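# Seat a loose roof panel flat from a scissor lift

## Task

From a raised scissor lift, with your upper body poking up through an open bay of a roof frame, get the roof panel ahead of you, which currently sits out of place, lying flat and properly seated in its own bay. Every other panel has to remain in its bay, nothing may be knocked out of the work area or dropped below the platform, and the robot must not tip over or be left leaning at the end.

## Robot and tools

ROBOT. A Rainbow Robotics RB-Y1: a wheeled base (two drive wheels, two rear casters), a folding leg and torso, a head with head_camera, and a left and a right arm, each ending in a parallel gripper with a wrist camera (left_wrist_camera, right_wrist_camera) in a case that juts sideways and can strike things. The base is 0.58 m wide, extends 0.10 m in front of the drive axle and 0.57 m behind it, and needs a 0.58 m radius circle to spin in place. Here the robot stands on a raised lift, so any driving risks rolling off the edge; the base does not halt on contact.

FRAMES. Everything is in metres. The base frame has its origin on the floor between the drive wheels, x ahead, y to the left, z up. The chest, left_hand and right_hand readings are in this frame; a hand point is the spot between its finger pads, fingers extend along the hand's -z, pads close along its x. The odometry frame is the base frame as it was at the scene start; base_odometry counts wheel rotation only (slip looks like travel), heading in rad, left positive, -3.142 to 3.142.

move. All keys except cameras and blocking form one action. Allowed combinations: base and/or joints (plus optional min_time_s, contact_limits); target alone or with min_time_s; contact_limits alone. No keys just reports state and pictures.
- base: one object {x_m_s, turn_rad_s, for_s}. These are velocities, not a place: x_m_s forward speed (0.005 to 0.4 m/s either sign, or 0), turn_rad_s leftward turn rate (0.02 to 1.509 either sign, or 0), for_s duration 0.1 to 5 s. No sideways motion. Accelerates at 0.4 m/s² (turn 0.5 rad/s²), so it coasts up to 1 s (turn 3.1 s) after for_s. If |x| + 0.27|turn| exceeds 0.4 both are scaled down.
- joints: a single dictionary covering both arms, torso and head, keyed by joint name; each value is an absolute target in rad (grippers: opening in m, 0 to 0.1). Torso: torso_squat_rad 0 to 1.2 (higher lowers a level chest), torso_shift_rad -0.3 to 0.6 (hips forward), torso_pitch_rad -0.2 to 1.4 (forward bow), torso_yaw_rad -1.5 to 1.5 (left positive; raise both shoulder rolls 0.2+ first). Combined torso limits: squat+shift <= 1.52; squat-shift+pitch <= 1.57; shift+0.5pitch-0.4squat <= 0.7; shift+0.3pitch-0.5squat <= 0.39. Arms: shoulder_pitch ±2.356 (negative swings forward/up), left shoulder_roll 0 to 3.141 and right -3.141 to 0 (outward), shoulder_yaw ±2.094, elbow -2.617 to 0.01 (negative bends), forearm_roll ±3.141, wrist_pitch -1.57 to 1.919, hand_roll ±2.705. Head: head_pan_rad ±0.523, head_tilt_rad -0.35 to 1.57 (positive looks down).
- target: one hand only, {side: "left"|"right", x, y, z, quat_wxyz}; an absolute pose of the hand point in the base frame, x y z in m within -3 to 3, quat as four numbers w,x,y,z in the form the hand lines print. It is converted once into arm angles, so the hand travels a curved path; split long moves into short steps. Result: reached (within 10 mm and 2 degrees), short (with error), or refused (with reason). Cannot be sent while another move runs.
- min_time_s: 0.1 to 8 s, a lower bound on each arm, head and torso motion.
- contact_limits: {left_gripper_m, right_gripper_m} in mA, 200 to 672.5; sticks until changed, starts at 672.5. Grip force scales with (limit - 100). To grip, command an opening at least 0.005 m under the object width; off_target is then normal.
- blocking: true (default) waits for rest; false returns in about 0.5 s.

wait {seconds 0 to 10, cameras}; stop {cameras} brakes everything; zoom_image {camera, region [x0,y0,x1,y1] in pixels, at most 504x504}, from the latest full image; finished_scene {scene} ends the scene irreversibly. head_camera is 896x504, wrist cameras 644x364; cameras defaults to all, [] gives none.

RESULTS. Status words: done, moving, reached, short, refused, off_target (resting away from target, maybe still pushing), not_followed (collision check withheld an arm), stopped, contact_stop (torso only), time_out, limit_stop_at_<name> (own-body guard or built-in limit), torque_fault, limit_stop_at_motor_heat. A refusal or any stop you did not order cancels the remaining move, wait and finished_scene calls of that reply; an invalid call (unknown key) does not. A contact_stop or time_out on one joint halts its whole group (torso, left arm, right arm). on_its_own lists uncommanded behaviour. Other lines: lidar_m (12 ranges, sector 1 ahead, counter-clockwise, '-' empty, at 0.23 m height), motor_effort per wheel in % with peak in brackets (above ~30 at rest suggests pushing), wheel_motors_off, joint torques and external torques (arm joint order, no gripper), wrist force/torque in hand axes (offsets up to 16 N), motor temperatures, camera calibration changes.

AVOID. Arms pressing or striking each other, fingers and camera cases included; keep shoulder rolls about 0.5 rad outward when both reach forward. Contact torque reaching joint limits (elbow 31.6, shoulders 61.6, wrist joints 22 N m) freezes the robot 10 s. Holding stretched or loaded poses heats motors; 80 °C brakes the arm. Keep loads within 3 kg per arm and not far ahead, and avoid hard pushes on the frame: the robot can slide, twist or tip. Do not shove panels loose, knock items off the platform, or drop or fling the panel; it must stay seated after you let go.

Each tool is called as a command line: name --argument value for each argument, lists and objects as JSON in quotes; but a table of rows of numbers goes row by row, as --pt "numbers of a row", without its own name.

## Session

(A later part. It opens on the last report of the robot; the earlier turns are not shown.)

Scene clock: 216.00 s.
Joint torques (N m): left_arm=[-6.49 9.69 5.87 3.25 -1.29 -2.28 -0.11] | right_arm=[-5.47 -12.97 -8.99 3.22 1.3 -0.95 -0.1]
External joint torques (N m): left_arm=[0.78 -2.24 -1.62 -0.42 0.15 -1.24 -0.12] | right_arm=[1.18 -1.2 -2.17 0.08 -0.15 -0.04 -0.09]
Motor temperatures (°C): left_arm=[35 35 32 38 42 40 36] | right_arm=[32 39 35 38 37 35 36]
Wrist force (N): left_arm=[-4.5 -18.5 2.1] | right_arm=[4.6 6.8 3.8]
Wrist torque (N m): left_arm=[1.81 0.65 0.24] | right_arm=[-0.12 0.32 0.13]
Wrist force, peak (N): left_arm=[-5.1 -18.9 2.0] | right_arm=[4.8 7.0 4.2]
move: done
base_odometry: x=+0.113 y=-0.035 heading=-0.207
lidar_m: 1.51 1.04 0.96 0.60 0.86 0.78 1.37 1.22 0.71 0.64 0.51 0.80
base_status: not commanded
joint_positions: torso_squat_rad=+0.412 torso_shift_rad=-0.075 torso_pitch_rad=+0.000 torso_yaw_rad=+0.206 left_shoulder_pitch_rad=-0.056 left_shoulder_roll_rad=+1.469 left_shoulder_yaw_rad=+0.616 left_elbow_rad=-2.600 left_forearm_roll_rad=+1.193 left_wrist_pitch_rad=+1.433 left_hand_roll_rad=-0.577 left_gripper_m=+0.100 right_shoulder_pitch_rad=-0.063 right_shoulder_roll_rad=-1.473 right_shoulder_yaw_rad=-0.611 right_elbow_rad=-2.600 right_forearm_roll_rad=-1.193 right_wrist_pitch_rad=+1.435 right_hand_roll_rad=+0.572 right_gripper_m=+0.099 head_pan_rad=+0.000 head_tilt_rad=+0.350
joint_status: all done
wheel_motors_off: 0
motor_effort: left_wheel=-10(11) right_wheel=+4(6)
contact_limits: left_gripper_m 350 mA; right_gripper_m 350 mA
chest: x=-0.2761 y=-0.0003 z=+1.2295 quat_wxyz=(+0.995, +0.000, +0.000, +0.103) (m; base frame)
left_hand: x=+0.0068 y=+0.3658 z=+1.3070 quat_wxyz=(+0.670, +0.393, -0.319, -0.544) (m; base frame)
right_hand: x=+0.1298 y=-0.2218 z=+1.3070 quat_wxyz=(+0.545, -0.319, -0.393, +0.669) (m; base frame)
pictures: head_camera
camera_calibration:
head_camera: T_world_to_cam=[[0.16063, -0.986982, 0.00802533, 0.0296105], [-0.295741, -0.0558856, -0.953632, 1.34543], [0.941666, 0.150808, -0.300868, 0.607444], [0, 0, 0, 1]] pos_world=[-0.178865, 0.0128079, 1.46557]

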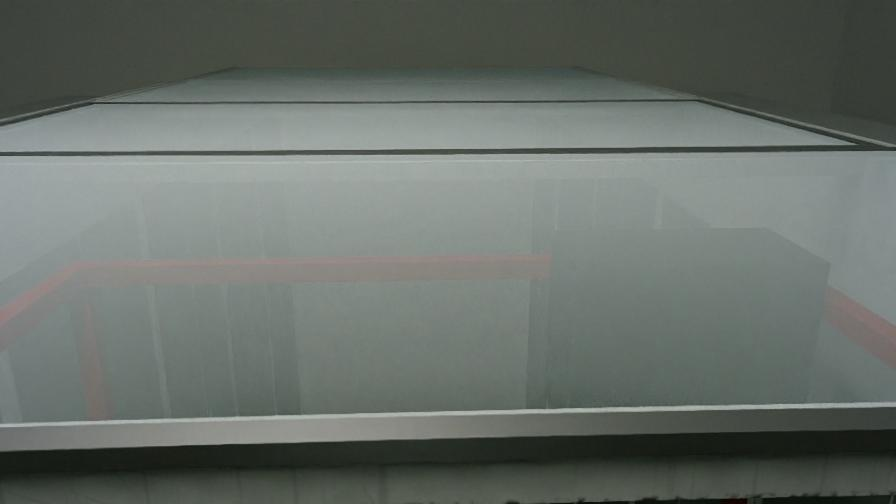

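move --base '{"x_m_s": 0.02, "for_s": 0.5}' --joints '{"head_pan_rad": 0.35, "head_tilt_rad": 0.4}' --cameras '[]'

wait --seconds 0.3

Scene clock: 217.17 s.
Joint torques (N m): left_arm=[-6.38 9.54 6.02 3.5 -1.32 -1.29 -0.22] | right_arm=[-5.13 -13.02 -8.8 3.62 1.59 -1.07 -0.14]
External joint torques (N m): left_arm=[0.89 -2.38 -1.47 -0.17 0.13 -0.26 -0.23] | right_arm=[1.52 -1.24 -1.98 0.48 0.14 -0.15 -0.14]
Motor temperatures (°C): left_arm=[35 35 32 38 42 40 36] | right_arm=[32 39 35 38 37 35 36]
Wrist force (N): left_arm=[-0.2 -16.8 -2.3] | right_arm=[4.6 6.9 3.9]
Wrist torque (N m): left_arm=[1.84 0.24 0.18] | right_arm=[-0.14 0.32 0.12]
Wrist force, peak (N): left_arm=[-4.3 -19.6 2.6] | right_arm=[5.1 9.5 9.9]
move: done
base_odometry: x=+0.122 y=-0.037 heading=-0.208
lidar_m: 1.51 1.04 0.97 0.60 0.86 0.79 1.37 1.22 0.71 0.65 0.51 0.79
base_status: done (sent for 0.5 of 0.5 s)
joint_positions: torso_squat_rad=+0.412 torso_shift_rad=-0.075 torso_pitch_rad=+0.000 torso_yaw_rad=+0.206 left_shoulder_pitch_rad=-0.056 left_shoulder_roll_rad=+1.469 left_shoulder_yaw_rad=+0.616 left_elbow_rad=-2.600 left_forearm_roll_rad=+1.193 left_wrist_pitch_rad=+1.433 left_hand_roll_rad=-0.577 left_gripper_m=+0.100 right_shoulder_pitch_rad=-0.063 right_shoulder_roll_rad=-1.473 right_shoulder_yaw_rad=-0.611 right_elbow_rad=-2.600 right_forearm_roll_rad=-1.193 right_wrist_pitch_rad=+1.435 right_hand_roll_rad=+0.572 right_gripper_m=+0.099 head_pan_rad=+0.350 head_tilt_rad=+0.400
joint_status: all done
wheel_motors_off: 0
motor_effort: left_wheel=-9(14) right_wheel=+4(21)
contact_limits: left_gripper_m 350 mA; right_gripper_m 350 mA
chest: x=-0.2761 y=-0.0003 z=+1.2295 quat_wxyz=(+0.995, +0.000, +0.000, +0.103) (m; base frame)
left_hand: x=+0.0068 y=+0.3657 z=+1.3070 quat_wxyz=(+0.669, +0.393, -0.319, -0.544) (m; base frame)
right_hand: x=+0.1297 y=-0.2219 z=+1.3070 quat_wxyz=(+0.545, -0.319, -0.393, +0.669) (m; base frame)
pictures: none
No camera images: "cameras" was empty.

Scene clock: 217.47 s.
Joint torques (N m): left_arm=[-6.4 9.51 5.73 3.36 -1.25 -1.35 -0.16] | right_arm=[-5.57 -12.89 -9.25 3.31 1.57 -1.11 -0.04]
External joint torques (N m): left_arm=[0.87 -2.41 -1.76 -0.31 0.19 -0.31 -0.18] | right_arm=[1.08 -1.12 -2.43 0.17 0.11 -0.19 -0.04]
Motor temperatures (°C): left_arm=[35 35 32 38 42 40 36] | right_arm=[32 39 35 38 37 35 36]
Wrist force (N): left_arm=[-1.6 -16.9 -5.5] | right_arm=[4.6 6.9 4.1]
Wrist torque (N m): left_arm=[1.96 0.08 0.14] | right_arm=[-0.14 0.33 0.12]
Wrist force, peak (N): left_arm=[-1.8 -16.9 -5.4] | right_arm=[4.8 6.9 4.1]
base_odometry: x=+0.122 y=-0.037 heading=-0.208
lidar_m: 1.49 1.03 0.96 0.60 0.87 0.78 1.37 1.23 0.71 0.64 0.50 0.78
base_status: done (sent for 0.5 of 0.5 s)
joint_positions: torso_squat_rad=+0.412 torso_shift_rad=-0.075 torso_pitch_rad=+0.000 torso_yaw_rad=+0.206 left_shoulder_pitch_rad=-0.056 left_shoulder_roll_rad=+1.469 left_shoulder_yaw_rad=+0.616 left_elbow_rad=-2.600 left_forearm_roll_rad=+1.193 left_wrist_pitch_rad=+1.433 left_hand_roll_rad=-0.577 left_gripper_m=+0.100 right_shoulder_pitch_rad=-0.063 right_shoulder_roll_rad=-1.473 right_shoulder_yaw_rad=-0.611 right_elbow_rad=-2.600 right_forearm_roll_rad=-1.193 right_wrist_pitch_rad=+1.435 right_hand_roll_rad=+0.572 right_gripper_m=+0.099 head_pan_rad=+0.350 head_tilt_rad=+0.400
joint_status: all done
wheel_motors_off: 0
motor_effort: left_wheel=-9(14) right_wheel=+3(21)
contact_limits: left_gripper_m 350 mA; right_gripper_m 350 mA
chest: x=-0.2761 y=-0.0003 z=+1.2295 quat_wxyz=(+0.995, +0.000, +0.000, +0.103) (m; base frame)
left_hand: x=+0.0068 y=+0.3657 z=+1.3070 quat_wxyz=(+0.669, +0.393, -0.319, -0.544) (m; base frame)
right_hand: x=+0.1297 y=-0.2219 z=+1.3070 quat_wxyz=(+0.545, -0.319, -0.393, +0.669) (m; base frame)
wait: 0.30 s; at rest by 0.27 s
pictures: head_camera, left_wrist_camera, right_wrist_camera
camera_calibration:
head_camera: T_world_to_cam=[[0.489533, -0.871924, 0.0103529, 0.109543], [-0.298602, -0.178778, -0.937484, 1.3221], [0.819265, 0.455837, -0.347875, 0.642245], [0, 0, 0, 1]] pos_world=[-0.185014, 0.0391152, 1.46173]
left_wrist_camera: T_world_to_cam=[[0.183008, -0.983042, 0.0117246, 0.340842], [-0.830766, -0.161014, -0.532824, 0.788528], [0.525676, 0.0877704, -0.846145, 1.14558], [0, 0, 0, 1]] pos_world=[-0.00949603, 0.361478, 1.38547]
right_wrist_camera: T_world_to_cam=[[0.224812, -0.974382, -0.00623766, -0.234352], [-0.804952, -0.182105, -0.564704, 0.835021], [0.549101, 0.131973, -0.82527, 1.11217], [0, 0, 0, 1]] pos_world=[0.114142, -0.223064, 1.38792]

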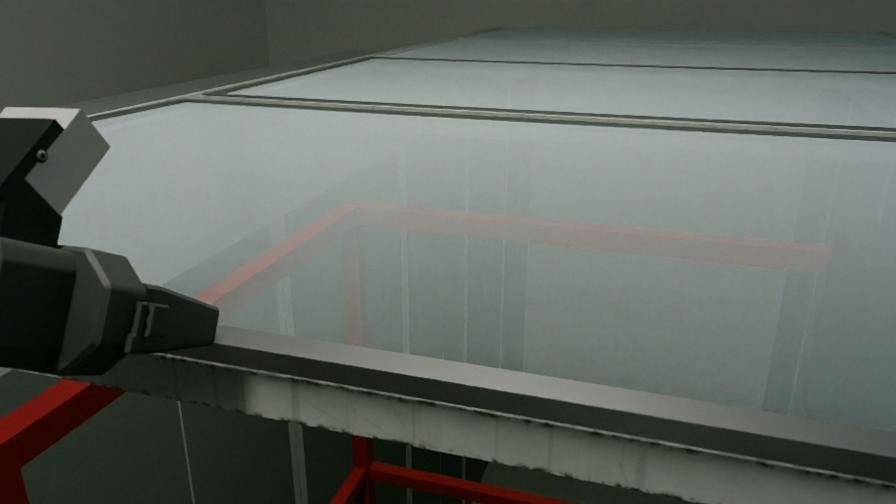

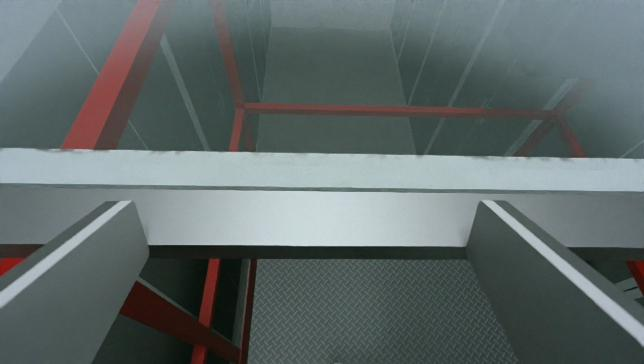

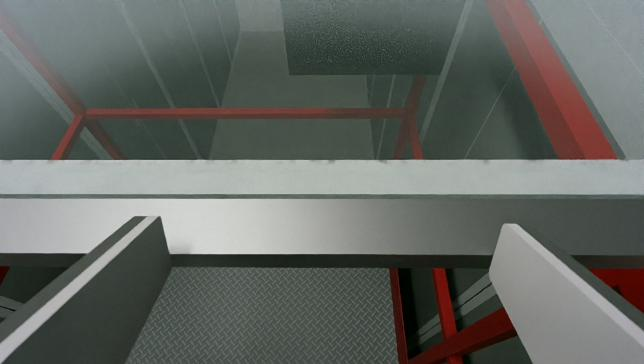

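zoom_image --camera "head_camera" --region '[80, 60, 332, 200]'

zoom_image --camera "left_wrist_camera" --region '[70, 110, 322, 280]'

zoom_image --camera "right_wrist_camera" --region '[70, 110, 322, 280]'

Scaled by 2.000 from the camera's 896x504 image, which has a finer 1280x720 frame.

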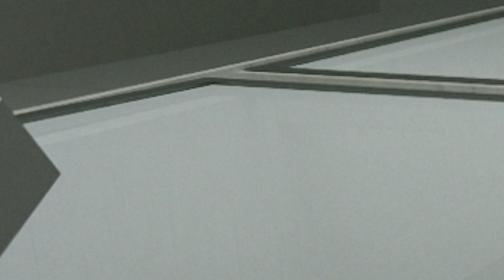

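Scaled by 2.000 from the camera's 644x364 image, which has a finer 1265x715 frame.

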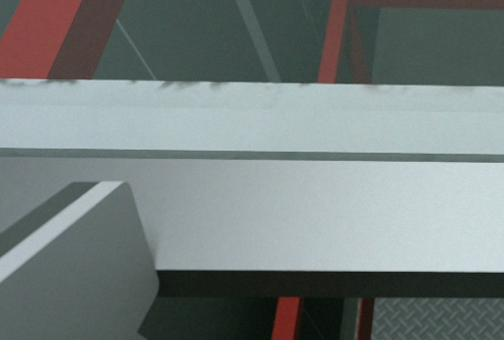

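Scaled by 2.000 from the camera's 644x364 image, which has a finer 1265x715 frame.

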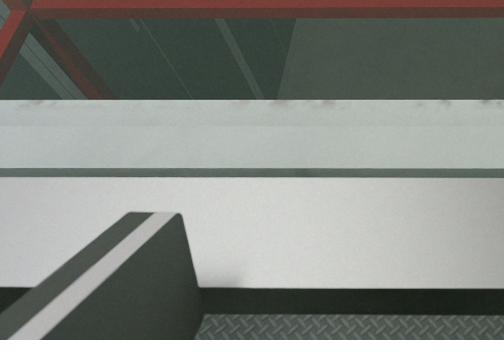

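move --base '{"x_m_s": 0.02, "for_s": 0.4}' --cameras '[]'

wait --seconds 0.3

zoom_image --camera "left_wrist_camera" --region '[70, 110, 322, 280]'

zoom_image --camera "right_wrist_camera" --region '[70, 110, 322, 280]'

zoom_image --camera "head_camera" --region '[80, 60, 332, 200]'

Scene clock: 220.03 s.
Joint torques (N m): left_arm=[-6.12 9.66 5.84 3.5 -1.4 -1.45 -0.07] | right_arm=[-5.54 -12.7 -8.95 3.39 1.39 -1.07 0.14]
External joint torques (N m): left_arm=[1.16 -2.27 -1.65 -0.17 0.04 -0.41 -0.09] | right_arm=[1.11 -0.92 -2.13 0.25 -0.06 -0.16 0.15]
Motor temperatures (°C): left_arm=[35 35 32 38 42 40 36] | right_arm=[32 39 35 38 37 35 36]
Wrist force (N): left_arm=[-1.6 -16.9 -6.1] | right_arm=[4.7 6.7 4.0]
Wrist torque (N m): left_arm=[1.94 0.06 0.14] | right_arm=[-0.10 0.32 0.13]
Wrist force, peak (N): left_arm=[-1.9 -19.5 3.6] | right_arm=[5.7 7.1 6.9]
move: done
base_odometry: x=+0.130 y=-0.038 heading=-0.209
lidar_m: 1.51 1.02 0.96 0.60 0.87 0.79 1.38 1.22 0.71 0.64 0.51 0.78
base_status: done (sent for 0.4 of 0.4 s)
joint_positions: torso_squat_rad=+0.412 torso_shift_rad=-0.075 torso_pitch_rad=+0.000 torso_yaw_rad=+0.206 left_shoulder_pitch_rad=-0.056 left_shoulder_roll_rad=+1.469 left_shoulder_yaw_rad=+0.616 left_elbow_rad=-2.600 left_forearm_roll_rad=+1.193 left_wrist_pitch_rad=+1.433 left_hand_roll_rad=-0.577 left_gripper_m=+0.100 right_shoulder_pitch_rad=-0.063 right_shoulder_roll_rad=-1.473 right_shoulder_yaw_rad=-0.611 right_elbow_rad=-2.600 right_forearm_roll_rad=-1.193 right_wrist_pitch_rad=+1.435 right_hand_roll_rad=+0.572 right_gripper_m=+0.099 head_pan_rad=+0.350 head_tilt_rad=+0.400
joint_status: not commanded
wheel_motors_off: 0
motor_effort: left_wheel=-10(10) right_wheel=+4(21)
contact_limits: left_gripper_m 350 mA; right_gripper_m 350 mA
chest: x=-0.2761 y=-0.0003 z=+1.2295 quat_wxyz=(+0.995, +0.000, +0.000, +0.103) (m; base frame)
left_hand: x=+0.0069 y=+0.3657 z=+1.3070 quat_wxyz=(+0.669, +0.393, -0.319, -0.544) (m; base frame)
right_hand: x=+0.1298 y=-0.2219 z=+1.3070 quat_wxyz=(+0.545, -0.319, -0.393, +0.669) (m; base frame)
pictures: none
No camera images: "cameras" was empty.

Scene clock: 220.33 s.
Joint torques (N m): left_arm=[-6.66 9.72 5.87 3.5 -1.27 -1.37 -0.11] | right_arm=[-5.46 -13.2 -8.68 3.34 1.37 -1 0.09]
External joint torques (N m): left_arm=[0.61 -2.21 -1.62 -0.18 0.18 -0.33 -0.12] | right_arm=[1.19 -1.43 -1.86 0.2 -0.09 -0.09 0.1]
Motor temperatures (°C): left_arm=[35 35 32 38 42 40 36] | right_arm=[32 39 35 38 37 35 36]
Wrist force (N): left_arm=[-1.6 -16.8 -5.7] | right_arm=[4.5 6.7 4.0]
Wrist torque (N m): left_arm=[1.93 0.09 0.13] | right_arm=[-0.11 0.30 0.12]
Wrist force, peak (N): left_arm=[-1.3 -17.1 -5.9] | right_arm=[4.6 6.8 4.3]
base_odometry: x=+0.130 y=-0.038 heading=-0.209
lidar_m: 1.49 1.04 0.97 0.59 0.86 0.80 1.39 1.21 0.73 0.65 0.51 0.78
base_status: done (sent for 0.4 of 0.4 s)
joint_positions: torso_squat_rad=+0.412 torso_shift_rad=-0.075 torso_pitch_rad=+0.000 torso_yaw_rad=+0.206 left_shoulder_pitch_rad=-0.056 left_shoulder_roll_rad=+1.469 left_shoulder_yaw_rad=+0.616 left_elbow_rad=-2.600 left_forearm_roll_rad=+1.193 left_wrist_pitch_rad=+1.433 left_hand_roll_rad=-0.577 left_gripper_m=+0.100 right_shoulder_pitch_rad=-0.063 right_shoulder_roll_rad=-1.473 right_shoulder_yaw_rad=-0.611 right_elbow_rad=-2.600 right_forearm_roll_rad=-1.193 right_wrist_pitch_rad=+1.435 right_hand_roll_rad=+0.572 right_gripper_m=+0.099 head_pan_rad=+0.350 head_tilt_rad=+0.400
joint_status: not commanded
wheel_motors_off: 0
motor_effort: left_wheel=-9(10) right_wheel=+4(21)
contact_limits: left_gripper_m 350 mA; right_gripper_m 350 mA
chest: x=-0.2761 y=-0.0003 z=+1.2295 quat_wxyz=(+0.995, +0.000, +0.000, +0.103) (m; base frame)
left_hand: x=+0.0069 y=+0.3657 z=+1.3070 quat_wxyz=(+0.669, +0.393, -0.319, -0.544) (m; base frame)
right_hand: x=+0.1298 y=-0.2219 z=+1.3070 quat_wxyz=(+0.545, -0.319, -0.393, +0.669) (m; base frame)
wait: 0.30 s; at rest by 0.27 s
pictures: head_camera, left_wrist_camera, right_wrist_camera
camera_calibration:
head_camera: T_world_to_cam=[[0.489573, -0.871901, 0.0103355, 0.109526], [-0.298627, -0.178792, -0.937473, 1.32211], [0.819232, 0.455875, -0.347904, 0.642198], [0, 0, 0, 1]] pos_world=[-0.184914, 0.0391153, 1.46173]
left_wrist_camera: T_world_to_cam=[[0.183019, -0.98304, 0.0117101, 0.340843], [-0.83081, -0.161023, -0.532754, 0.788517], [0.525604, 0.0877751, -0.846189, 1.14558], [0, 0, 0, 1]] pos_world=[-0.00939592, 0.361478, 1.38547]
right_wrist_camera: T_world_to_cam=[[0.224812, -0.974382, -0.00623766, -0.234352], [-0.804952, -0.182105, -0.564704, 0.835021], [0.549101, 0.131973, -0.82527, 1.11217], [0, 0, 0, 1]] pos_world=[0.114142, -0.223064, 1.38792]

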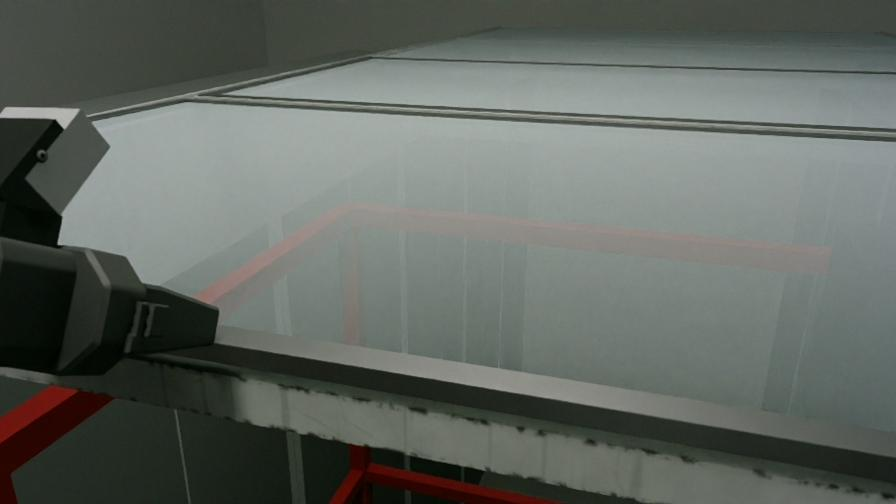

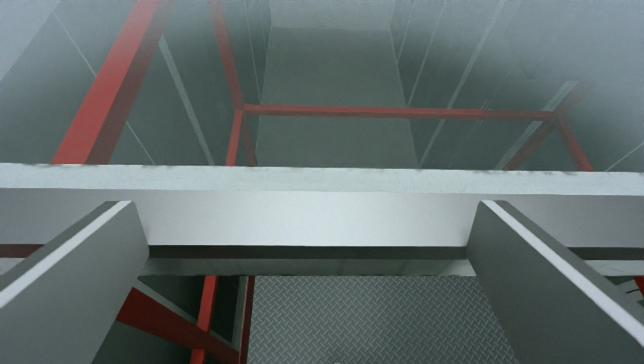

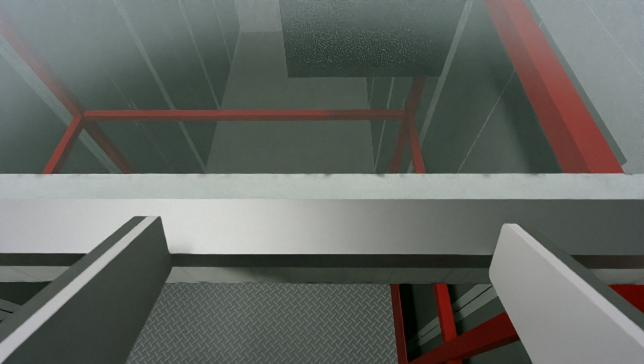

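Scaled by 2.000 from the camera's 644x364 image, which has a finer 1265x715 frame.

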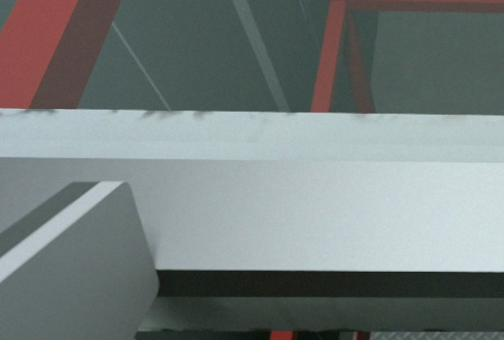

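Scaled by 2.000 from the camera's 644x364 image, which has a finer 1265x715 frame.

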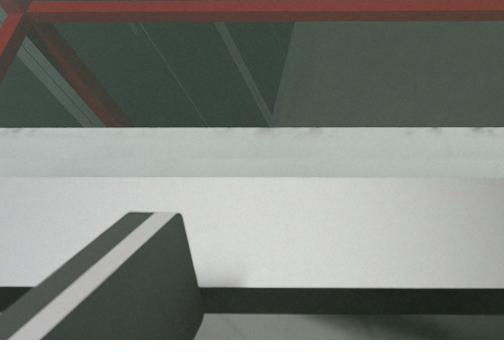

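Scaled by 2.000 from the camera's 896x504 image, which has a finer 1280x720 frame.

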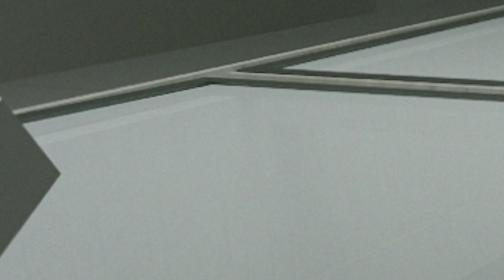

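zoom_image --camera "head_camera" --region '[80, 90, 206, 160]'

move --joints '{"head_pan_rad": 0.0, "head_tilt_rad": 0.35}' --cameras '["head_camera"]'

zoom_image --camera "head_camera" --region '[0, 100, 252, 240]'

zoom_image --camera "head_camera" --region '[644, 100, 896, 240]'

Scaled by 4.000 from the camera's 896x504 image, which has a finer 1280x720 frame.

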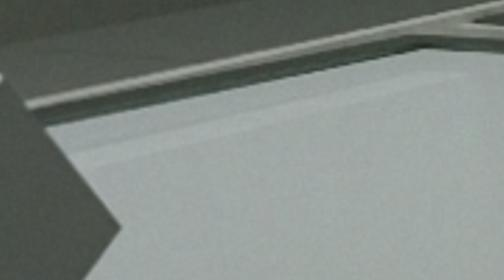

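Scene clock: 221.50 s.
Joint torques (N m): left_arm=[-6.43 9.61 5.85 3.54 -1.31 -1.31 -0.1] | right_arm=[-5.23 -13.06 -8.92 3.43 1.33 -1.03 0.2]
External joint torques (N m): left_arm=[0.84 -2.31 -1.64 -0.13 0.14 -0.27 -0.11] | right_arm=[1.42 -1.29 -2.1 0.29 -0.12 -0.12 0.21]
Motor temperatures (°C): left_arm=[35 35 32 38 42 40 36] | right_arm=[32 39 35 38 37 35 36]
Wrist force (N): left_arm=[-1.4 -16.8 -5.7] | right_arm=[4.7 6.8 4.2]
Wrist torque (N m): left_arm=[1.92 0.09 0.14] | right_arm=[-0.13 0.32 0.13]
Wrist force, peak (N): left_arm=[-1.5 -17.1 -5.7] | right_arm=[4.9 7.1 4.1]
move: done
base_odometry: x=+0.130 y=-0.038 heading=-0.209
lidar_m: 1.49 1.03 0.97 0.60 0.86 0.78 1.38 1.22 0.72 0.65 0.50 0.79
base_status: not commanded
joint_positions: torso_squat_rad=+0.412 torso_shift_rad=-0.075 torso_pitch_rad=+0.000 torso_yaw_rad=+0.206 left_shoulder_pitch_rad=-0.056 left_shoulder_roll_rad=+1.469 left_shoulder_yaw_rad=+0.616 left_elbow_rad=-2.600 left_forearm_roll_rad=+1.193 left_wrist_pitch_rad=+1.433 left_hand_roll_rad=-0.577 left_gripper_m=+0.100 right_shoulder_pitch_rad=-0.063 right_shoulder_roll_rad=-1.473 right_shoulder_yaw_rad=-0.611 right_elbow_rad=-2.600 right_forearm_roll_rad=-1.193 right_wrist_pitch_rad=+1.435 right_hand_roll_rad=+0.572 right_gripper_m=+0.099 head_pan_rad=+0.000 head_tilt_rad=+0.350
joint_status: all done
wheel_motors_off: 0
motor_effort: left_wheel=-9(10) right_wheel=+5(6)
contact_limits: left_gripper_m 350 mA; right_gripper_m 350 mA
chest: x=-0.2761 y=-0.0003 z=+1.2295 quat_wxyz=(+0.995, +0.000, +0.000, +0.103) (m; base frame)
left_hand: x=+0.0069 y=+0.3657 z=+1.3070 quat_wxyz=(+0.669, +0.393, -0.319, -0.544) (m; base frame)
right_hand: x=+0.1298 y=-0.2219 z=+1.3070 quat_wxyz=(+0.545, -0.319, -0.393, +0.669) (m; base frame)
pictures: head_camera
camera_calibration:
head_camera: T_world_to_cam=[[0.16044, -0.987013, 0.00807086, 0.029494], [-0.295844, -0.0558875, -0.9536, 1.3454], [0.941666, 0.150608, -0.300968, 0.6075], [0, 0, 0, 1]] pos_world=[-0.178766, 0.0128075, 1.46557]

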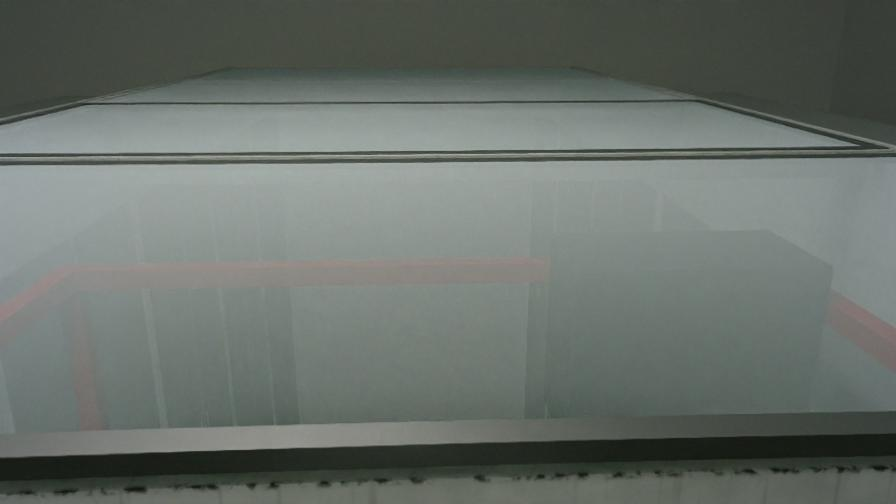

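Scaled by 2.000 from the camera's 896x504 image, which has a finer 1280x720 frame.

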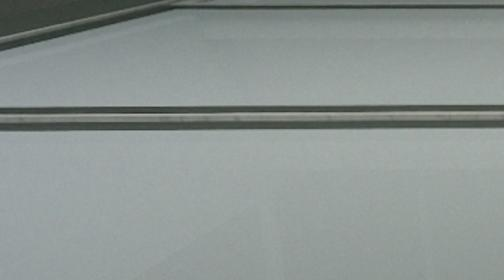

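Scaled by 2.000 from the camera's 896x504 image, which has a finer 1280x720 frame.

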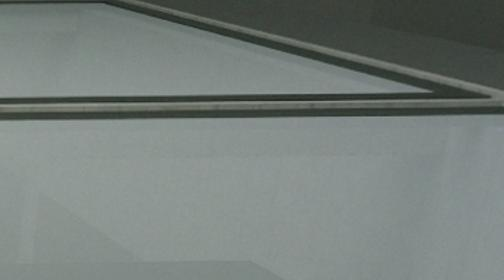

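move --base '{"x_m_s": 0.02, "for_s": 0.5}' --cameras '[]'

wait --seconds 0.3

zoom_image --camera "left_wrist_camera" --region '[70, 110, 322, 280]'

zoom_image --camera "right_wrist_camera" --region '[70, 110, 322, 280]'

Scene clock: 223.17 s.
Joint torques (N m): left_arm=[-6.51 9.73 5.9 3.55 -1.19 -1.52 -0.08] | right_arm=[-5.27 -13.09 -8.74 3.24 1.36 -1.12 0.04]
External joint torques (N m): left_arm=[0.77 -2.19 -1.59 -0.12 0.25 -0.52 -0.09] | right_arm=[1.39 -1.32 -1.92 0.1 -0.1 -0.2 0.05]
Motor temperatures (°C): left_arm=[35 35 32 38 42 40 36] | right_arm=[32 39 35 38 37 35 36]
Wrist force (N): left_arm=[-1.5 -17.4 -1.1] | right_arm=[4.8 6.9 4.1]
Wrist torque (N m): left_arm=[1.88 0.32 0.17] | right_arm=[-0.15 0.34 0.12]
Wrist force, peak (N): left_arm=[-1.7 -20.1 4.6] | right_arm=[6.0 6.8 6.4]
move: done
base_odometry: x=+0.140 y=-0.040 heading=-0.209
lidar_m: 1.49 1.05 0.97 0.60 0.86 0.81 1.39 1.22 0.72 0.65 0.50 0.79
base_status: done (sent for 0.5 of 0.5 s)
joint_positions: torso_squat_rad=+0.412 torso_shift_rad=-0.075 torso_pitch_rad=+0.000 torso_yaw_rad=+0.206 left_shoulder_pitch_rad=-0.056 left_shoulder_roll_rad=+1.469 left_shoulder_yaw_rad=+0.616 left_elbow_rad=-2.600 left_forearm_roll_rad=+1.193 left_wrist_pitch_rad=+1.433 left_hand_roll_rad=-0.577 left_gripper_m=+0.100 right_shoulder_pitch_rad=-0.063 right_shoulder_roll_rad=-1.473 right_shoulder_yaw_rad=-0.611 right_elbow_rad=-2.600 right_forearm_roll_rad=-1.193 right_wrist_pitch_rad=+1.435 right_hand_roll_rad=+0.572 right_gripper_m=+0.099 head_pan_rad=+0.000 head_tilt_rad=+0.350
joint_status: not commanded
wheel_motors_off: 0
motor_effort: left_wheel=-6(10) right_wheel=+5(19)
contact_limits: left_gripper_m 350 mA; right_gripper_m 350 mA
chest: x=-0.2762 y=-0.0003 z=+1.2295 quat_wxyz=(+0.995, +0.000, +0.000, +0.103) (m; base frame)
left_hand: x=+0.0067 y=+0.3658 z=+1.3070 quat_wxyz=(+0.669, +0.393, -0.319, -0.544) (m; base frame)
right_hand: x=+0.1297 y=-0.2218 z=+1.3070 quat_wxyz=(+0.545, -0.319, -0.393, +0.669) (m; base frame)
pictures: none
No camera images: "cameras" was empty.

Scene clock: 223.47 s.
Joint torques (N m): left_arm=[-6.38 9.74 5.71 3.56 -1.22 -1.61 -0.14] | right_arm=[-5.78 -12.89 -8.92 3.2 1.33 -1.09 0.12]
External joint torques (N m): left_arm=[0.9 -2.19 -1.78 -0.11 0.22 -0.57 -0.15] | right_arm=[0.87 -1.12 -2.1 0.06 -0.12 -0.17 0.13]
Motor temperatures (°C): left_arm=[35 35 32 38 42 40 36] | right_arm=[32 39 35 38 37 35 36]
Wrist force (N): left_arm=[-1.3 -17.6 0.0] | right_arm=[4.6 6.9 4.0]
Wrist torque (N m): left_arm=[1.87 0.37 0.19] | right_arm=[-0.14 0.31 0.14]
Wrist force, peak (N): left_arm=[-1.3 -17.6 1.6] | right_arm=[4.7 6.9 4.1]
base_odometry: x=+0.140 y=-0.040 heading=-0.209
lidar_m: 1.49 1.04 0.98 0.60 0.87 0.79 1.38 1.19 0.72 0.64 0.50 0.78
base_status: done (sent for 0.5 of 0.5 s)
joint_positions: torso_squat_rad=+0.412 torso_shift_rad=-0.075 torso_pitch_rad=+0.000 torso_yaw_rad=+0.206 left_shoulder_pitch_rad=-0.056 left_shoulder_roll_rad=+1.469 left_shoulder_yaw_rad=+0.616 left_elbow_rad=-2.600 left_forearm_roll_rad=+1.193 left_wrist_pitch_rad=+1.433 left_hand_roll_rad=-0.577 left_gripper_m=+0.100 right_shoulder_pitch_rad=-0.063 right_shoulder_roll_rad=-1.473 right_shoulder_yaw_rad=-0.611 right_elbow_rad=-2.600 right_forearm_roll_rad=-1.193 right_wrist_pitch_rad=+1.435 right_hand_roll_rad=+0.572 right_gripper_m=+0.099 head_pan_rad=+0.000 head_tilt_rad=+0.350
joint_status: not commanded
wheel_motors_off: 0
motor_effort: left_wheel=-7(10) right_wheel=+4(19)
contact_limits: left_gripper_m 350 mA; right_gripper_m 350 mA
chest: x=-0.2762 y=-0.0003 z=+1.2295 quat_wxyz=(+0.995, +0.000, +0.000, +0.103) (m; base frame)
left_hand: x=+0.0067 y=+0.3657 z=+1.3070 quat_wxyz=(+0.669, +0.393, -0.319, -0.544) (m; base frame)
right_hand: x=+0.1297 y=-0.2218 z=+1.3070 quat_wxyz=(+0.545, -0.319, -0.393, +0.669) (m; base frame)
wait: 0.30 s; at rest by 0.27 s
pictures: head_camera, left_wrist_camera, right_wrist_camera
camera_calibration:
head_camera: T_world_to_cam=[[0.160526, -0.986999, 0.00807601, 0.0295337], [-0.295626, -0.055884, -0.953668, 1.34548], [0.94172, 0.150701, -0.300753, 0.607381], [0, 0, 0, 1]] pos_world=[-0.178965, 0.0128077, 1.46557]
left_wrist_camera: T_world_to_cam=[[0.183155, -0.983014, 0.0117048, 0.340977], [-0.830708, -0.161122, -0.532882, 0.788581], [0.525717, 0.0878766, -0.846109, 1.14553], [0, 0, 0, 1]] pos_world=[-0.00959625, 0.361578, 1.38547]
right_wrist_camera: T_world_to_cam=[[0.224818, -0.974381, -0.00620617, -0.234373], [-0.804872, -0.18211, -0.564817, 0.835144], [0.549216, 0.131976, -0.825193, 1.11219], [0, 0, 0, 1]] pos_world=[0.114042, -0.223064, 1.38802]

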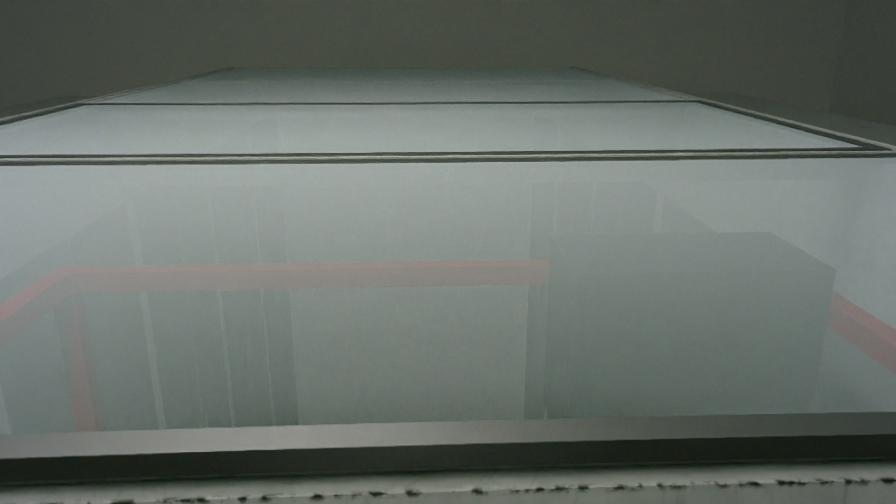

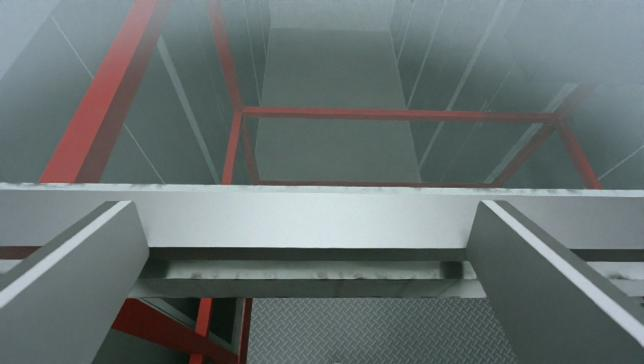

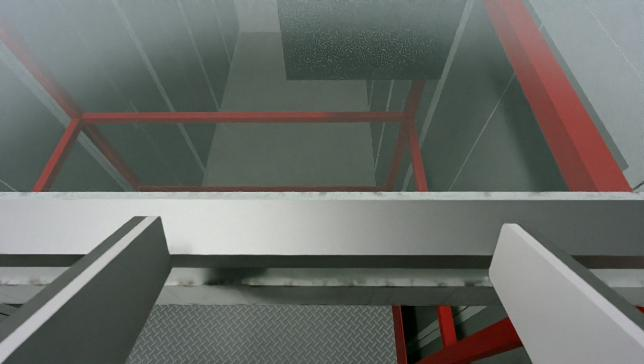

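Scaled by 2.000 from the camera's 644x364 image, which has a finer 1265x715 frame.

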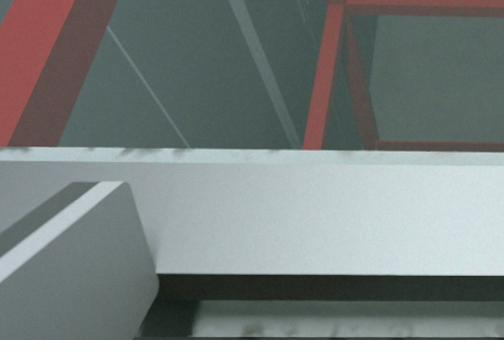

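Scaled by 2.000 from the camera's 644x364 image, which has a finer 1265x715 frame.

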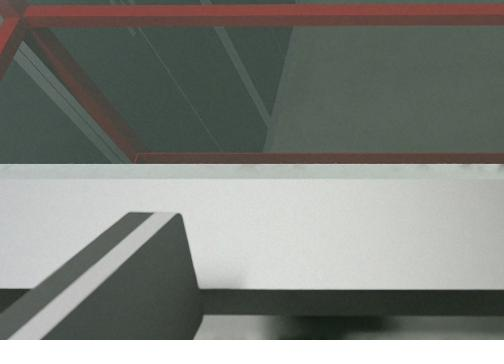

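move --base '{"x_m_s": 0.02, "for_s": 0.4}' --cameras '[]'

wait --seconds 0.3

zoom_image --camera "left_wrist_camera" --region '[120, 170, 372, 310]'

zoom_image --camera "right_wrist_camera" --region '[120, 180, 372, 320]'

Scene clock: 224.80 s.
Joint torques (N m): left_arm=[-6.42 9.89 5.78 3.14 -1.18 -1.41 -0.07] | right_arm=[-5.34 -13.43 -9.03 3.37 1.34 -1.08 0.08]
External joint torques (N m): left_arm=[0.86 -2.03 -1.71 -0.54 0.27 -0.36 -0.08] | right_arm=[1.31 -1.65 -2.21 0.23 -0.11 -0.17 0.08]
Motor temperatures (°C): left_arm=[35 35 32 38 42 40 36] | right_arm=[32 39 35 38 37 35 36]
Wrist force (N): left_arm=[-1.1 -17.4 -3.2] | right_arm=[4.7 6.8 4.0]
Wrist torque (N m): left_arm=[1.86 0.26 0.17] | right_arm=[-0.12 0.32 0.13]
Wrist force, peak (N): left_arm=[-3.7 -20.2 4.6] | right_arm=[4.7 7.1 4.5]
move: done
base_odometry: x=+0.148 y=-0.042 heading=-0.210
lidar_m: 1.48 1.56 0.97 0.60 0.86 0.80 1.40 1.22 0.73 0.64 0.50 0.78
base_status: done (sent for 0.4 of 0.4 s)
joint_positions: torso_squat_rad=+0.412 torso_shift_rad=-0.075 torso_pitch_rad=+0.000 torso_yaw_rad=+0.206 left_shoulder_pitch_rad=-0.056 left_shoulder_roll_rad=+1.469 left_shoulder_yaw_rad=+0.616 left_elbow_rad=-2.600 left_forearm_roll_rad=+1.193 left_wrist_pitch_rad=+1.433 left_hand_roll_rad=-0.577 left_gripper_m=+0.100 right_shoulder_pitch_rad=-0.063 right_shoulder_roll_rad=-1.473 right_shoulder_yaw_rad=-0.611 right_elbow_rad=-2.600 right_forearm_roll_rad=-1.193 right_wrist_pitch_rad=+1.435 right_hand_roll_rad=+0.572 right_gripper_m=+0.099 head_pan_rad=+0.000 head_tilt_rad=+0.350
joint_status: not commanded
wheel_motors_off: 0
motor_effort: left_wheel=-8(11) right_wheel=+5(20)
contact_limits: left_gripper_m 350 mA; right_gripper_m 350 mA
chest: x=-0.2761 y=-0.0003 z=+1.2295 quat_wxyz=(+0.995, +0.000, +0.000, +0.103) (m; base frame)
left_hand: x=+0.0068 y=+0.3658 z=+1.3070 quat_wxyz=(+0.669, +0.393, -0.319, -0.544) (m; base frame)
right_hand: x=+0.1297 y=-0.2219 z=+1.3070 quat_wxyz=(+0.545, -0.319, -0.393, +0.669) (m; base frame)
pictures: none
No camera images: "cameras" was empty.

Scene clock: 225.10 s.
Joint torques (N m): left_arm=[-6.49 9.47 5.28 3.35 -1.24 -1.43 0.19] | right_arm=[-5.25 -12.97 -8.87 3.26 1.39 -0.99 0.11]
External joint torques (N m): left_arm=[0.79 -2.45 -2.21 -0.32 0.21 -0.39 0.18] | right_arm=[1.4 -1.2 -2.05 0.13 -0.06 -0.07 0.11]
Motor temperatures (°C): left_arm=[35 35 32 38 42 40 36] | right_arm=[32 39 35 38 37 35 36]
Wrist force (N): left_arm=[-1.3 -16.8 -5.1] | right_arm=[4.7 6.9 4.3]
Wrist torque (N m): left_arm=[1.91 0.13 0.15] | right_arm=[-0.14 0.33 0.13]
Wrist force, peak (N): left_arm=[-1.2 -17.6 -3.0] | right_arm=[4.7 6.9 4.3]
base_odometry: x=+0.148 y=-0.042 heading=-0.210
lidar_m: 1.48 1.57 0.97 0.60 0.87 0.80 1.40 1.21 0.72 0.64 0.50 0.78
base_status: done (sent for 0.4 of 0.4 s)
joint_positions: torso_squat_rad=+0.412 torso_shift_rad=-0.075 torso_pitch_rad=+0.000 torso_yaw_rad=+0.206 left_shoulder_pitch_rad=-0.056 left_shoulder_roll_rad=+1.469 left_shoulder_yaw_rad=+0.616 left_elbow_rad=-2.600 left_forearm_roll_rad=+1.193 left_wrist_pitch_rad=+1.433 left_hand_roll_rad=-0.577 left_gripper_m=+0.100 right_shoulder_pitch_rad=-0.063 right_shoulder_roll_rad=-1.473 right_shoulder_yaw_rad=-0.611 right_elbow_rad=-2.600 right_forearm_roll_rad=-1.193 right_wrist_pitch_rad=+1.435 right_hand_roll_rad=+0.572 right_gripper_m=+0.099 head_pan_rad=+0.000 head_tilt_rad=+0.350
joint_status: not commanded
wheel_motors_off: 0
motor_effort: left_wheel=-8(11) right_wheel=+5(20)
contact_limits: left_gripper_m 350 mA; right_gripper_m 350 mA
chest: x=-0.2761 y=-0.0003 z=+1.2295 quat_wxyz=(+0.995, +0.000, +0.000, +0.103) (m; base frame)
left_hand: x=+0.0068 y=+0.3657 z=+1.3070 quat_wxyz=(+0.669, +0.393, -0.319, -0.544) (m; base frame)
right_hand: x=+0.1297 y=-0.2219 z=+1.3070 quat_wxyz=(+0.545, -0.319, -0.393, +0.669) (m; base frame)
wait: 0.30 s; at rest by 0.27 s
pictures: head_camera, left_wrist_camera, right_wrist_camera
camera_calibration:
head_camera: T_world_to_cam=[[0.160537, -0.986997, 0.00805584, 0.0295493], [-0.295747, -0.0558873, -0.95363, 1.34543], [0.94168, 0.150711, -0.300873, 0.607455], [0, 0, 0, 1]] pos_world=[-0.178865, 0.0128077, 1.46557]
left_wrist_camera: T_world_to_cam=[[0.183145, -0.983016, 0.0117203, 0.340938], [-0.830665, -0.161115, -0.532952, 0.788758], [0.525789, 0.0878719, -0.846064, 1.14542], [0, 0, 0, 1]] pos_world=[-0.00949636, 0.361578, 1.38547]
right_wrist_camera: T_world_to_cam=[[0.224811, -0.974382, -0.00623815, -0.234352], [-0.804952, -0.182104, -0.564704, 0.835021], [0.549101, 0.131973, -0.82527, 1.11217], [0, 0, 0, 1]] pos_world=[0.114142, -0.223064, 1.38792]

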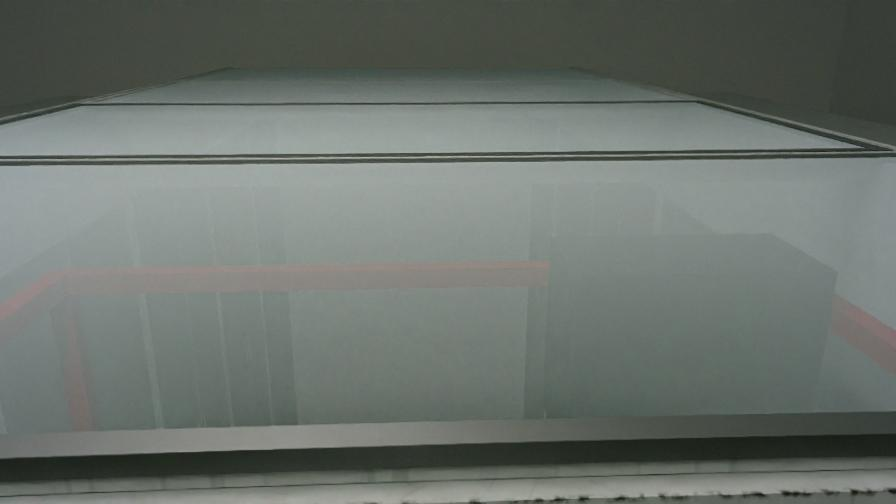

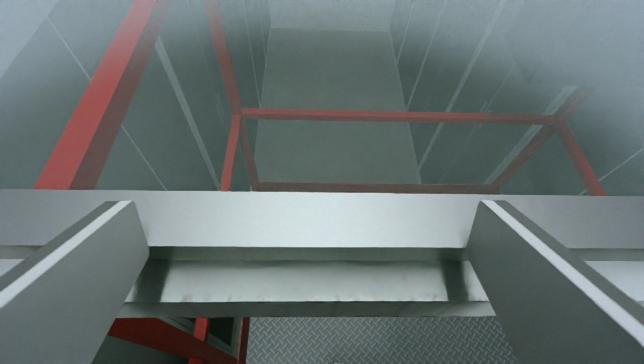

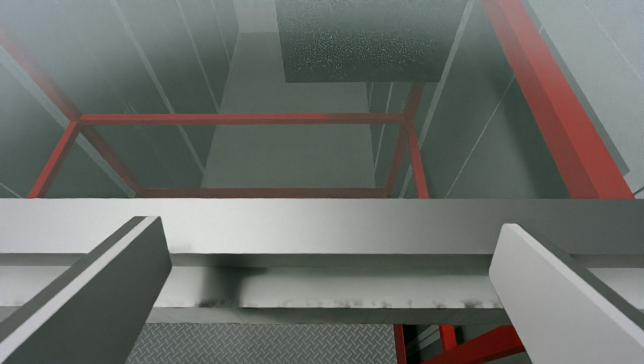

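Scaled by 2.000 from the camera's 644x364 image, which has a finer 1265x715 frame.

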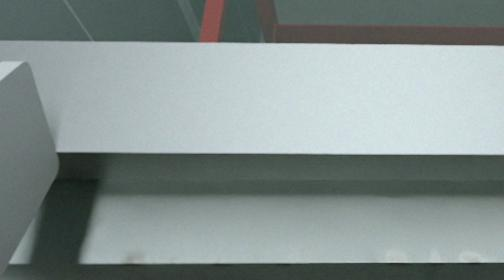

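Scaled by 2.000 from the camera's 644x364 image, which has a finer 1265x715 frame.

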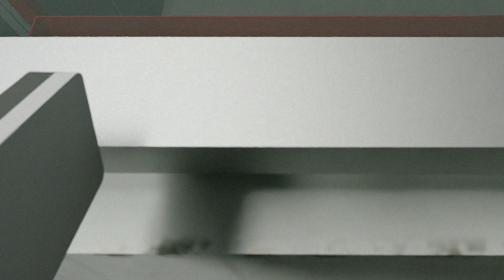

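move --base '{"x_m_s": 0.02, "for_s": 0.3}' --cameras '[]'

wait --seconds 0.3 --cameras '["left_wrist_camera", "right_wrist_camera"]'

zoom_image --camera "left_wrist_camera" --region '[120, 190, 372, 330]'

zoom_image --camera "right_wrist_camera" --region '[120, 200, 372, 340]'

Scene clock: 226.40 s.
Joint torques (N m): left_arm=[-6.61 10.07 5.42 3.02 -1.16 -1.61 -0.06] | right_arm=[-5.43 -12.77 -8.84 3.12 1.27 -1.11 0.05]
External joint torques (N m): left_arm=[0.67 -1.86 -2.07 -0.66 0.34 -0.56 -0.07] | right_arm=[1.22 -0.99 -2.02 -0.02 -0.19 -0.19 0.06]
Motor temperatures (°C): left_arm=[35 35 32 38 42 40 36] | right_arm=[32 39 35 38 37 35 36]
Wrist force (N): left_arm=[-0.8 -17.3 -0.9] | right_arm=[4.7 6.8 4.1]
Wrist torque (N m): left_arm=[1.88 0.37 0.16] | right_arm=[-0.13 0.33 0.13]
Wrist force, peak (N): left_arm=[-3.1 -19.8 4.1] | right_arm=[4.8 7.0 4.2]
move: done
base_odometry: x=+0.153 y=-0.043 heading=-0.210
lidar_m: 1.48 1.58 0.97 0.59 0.87 0.81 1.42 1.21 0.72 0.64 0.50 0.78
base_status: done (sent for 0.3 of 0.3 s)
joint_positions: torso_squat_rad=+0.412 torso_shift_rad=-0.075 torso_pitch_rad=+0.000 torso_yaw_rad=+0.206 left_shoulder_pitch_rad=-0.056 left_shoulder_roll_rad=+1.469 left_shoulder_yaw_rad=+0.616 left_elbow_rad=-2.600 left_forearm_roll_rad=+1.193 left_wrist_pitch_rad=+1.433 left_hand_roll_rad=-0.577 left_gripper_m=+0.100 right_shoulder_pitch_rad=-0.063 right_shoulder_roll_rad=-1.473 right_shoulder_yaw_rad=-0.611 right_elbow_rad=-2.600 right_forearm_roll_rad=-1.193 right_wrist_pitch_rad=+1.435 right_hand_roll_rad=+0.572 right_gripper_m=+0.099 head_pan_rad=+0.000 head_tilt_rad=+0.350
joint_status: not commanded
wheel_motors_off: 0
motor_effort: left_wheel=-6(10) right_wheel=+2(20)
contact_limits: left_gripper_m 350 mA; right_gripper_m 350 mA
chest: x=-0.2762 y=-0.0003 z=+1.2295 quat_wxyz=(+0.995, +0.000, +0.000, +0.103) (m; base frame)
left_hand: x=+0.0067 y=+0.3658 z=+1.3071 quat_wxyz=(+0.669, +0.393, -0.319, -0.544) (m; base frame)
right_hand: x=+0.1297 y=-0.2219 z=+1.3070 quat_wxyz=(+0.545, -0.319, -0.393, +0.669) (m; base frame)
pictures: none
No camera images: "cameras" was empty.

Scene clock: 226.70 s.
Joint torques (N m): left_arm=[-6.13 9.68 5.42 3.29 -1.19 -1.64 0] | right_arm=[-5.13 -12.89 -8.81 3.38 1.44 -1.03 0.1]
External joint torques (N m): left_arm=[1.15 -2.25 -2.06 -0.39 0.26 -0.62 -0.01] | right_arm=[1.52 -1.12 -1.99 0.23 -0.02 -0.11 0.1]
Motor temperatures (°C): left_arm=[35 35 32 38 42 40 36] | right_arm=[32 39 35 38 37 35 36]
Wrist force (N): left_arm=[-1.4 -17.0 -3.5] | right_arm=[4.8 6.7 4.0]
Wrist torque (N m): left_arm=[1.93 0.26 0.14] | right_arm=[-0.12 0.33 0.12]
Wrist force, peak (N): left_arm=[-0.5 -17.5 1.0] | right_arm=[4.7 6.9 4.1]
base_odometry: x=+0.153 y=-0.043 heading=-0.210
lidar_m: 1.48 1.57 0.97 0.60 0.87 0.81 1.42 1.20 0.72 0.64 0.50 0.79
base_status: done (sent for 0.3 of 0.3 s)
joint_positions: torso_squat_rad=+0.412 torso_shift_rad=-0.075 torso_pitch_rad=+0.000 torso_yaw_rad=+0.206 left_shoulder_pitch_rad=-0.056 left_shoulder_roll_rad=+1.469 left_shoulder_yaw_rad=+0.616 left_elbow_rad=-2.600 left_forearm_roll_rad=+1.193 left_wrist_pitch_rad=+1.433 left_hand_roll_rad=-0.577 left_gripper_m=+0.100 right_shoulder_pitch_rad=-0.063 right_shoulder_roll_rad=-1.473 right_shoulder_yaw_rad=-0.611 right_elbow_rad=-2.600 right_forearm_roll_rad=-1.193 right_wrist_pitch_rad=+1.435 right_hand_roll_rad=+0.572 right_gripper_m=+0.099 head_pan_rad=+0.000 head_tilt_rad=+0.350
joint_status: not commanded
wheel_motors_off: 0
motor_effort: left_wheel=-6(10) right_wheel=+5(20)
contact_limits: left_gripper_m 350 mA; right_gripper_m 350 mA
chest: x=-0.2762 y=-0.0003 z=+1.2295 quat_wxyz=(+0.995, +0.000, +0.000, +0.103) (m; base frame)
left_hand: x=+0.0067 y=+0.3658 z=+1.3071 quat_wxyz=(+0.669, +0.393, -0.319, -0.544) (m; base frame)
right_hand: x=+0.1297 y=-0.2219 z=+1.3070 quat_wxyz=(+0.545, -0.319, -0.393, +0.669) (m; base frame)
wait: 0.30 s; at rest by 0.27 s
pictures: left_wrist_camera, right_wrist_camera
camera_calibration:
left_wrist_camera: T_world_to_cam=[[0.183159, -0.983013, 0.0117307, 0.34094], [-0.830633, -0.161127, -0.532997, 0.788796], [0.525834, 0.0878793, -0.846036, 1.14552], [0, 0, 0, 1]] pos_world=[-0.00959645, 0.361578, 1.38557]
right_wrist_camera: T_world_to_cam=[[0.224818, -0.974381, -0.00620617, -0.234373], [-0.804872, -0.18211, -0.564817, 0.835144], [0.549216, 0.131976, -0.825193, 1.11219], [0, 0, 0, 1]] pos_world=[0.114042, -0.223064, 1.38802]

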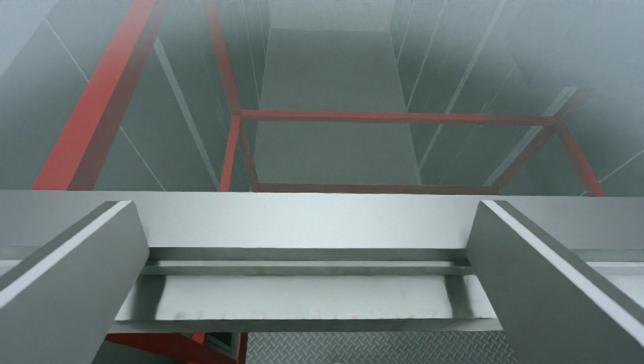

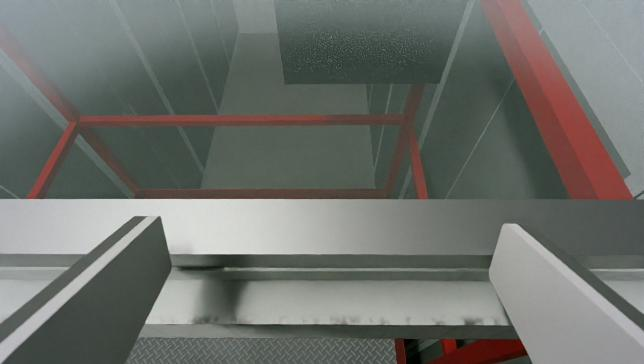

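Scaled by 2.000 from the camera's 644x364 image, which has a finer 1265x715 frame.

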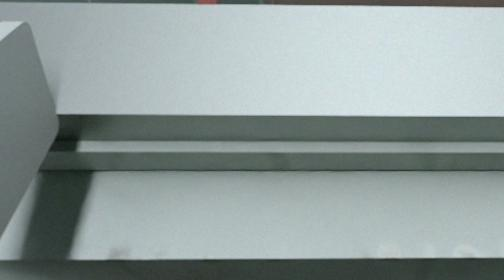

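Scaled by 2.000 from the camera's 644x364 image, which has a finer 1265x715 frame.

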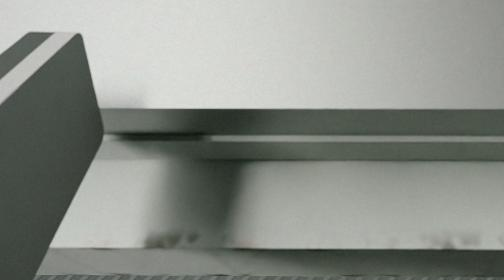

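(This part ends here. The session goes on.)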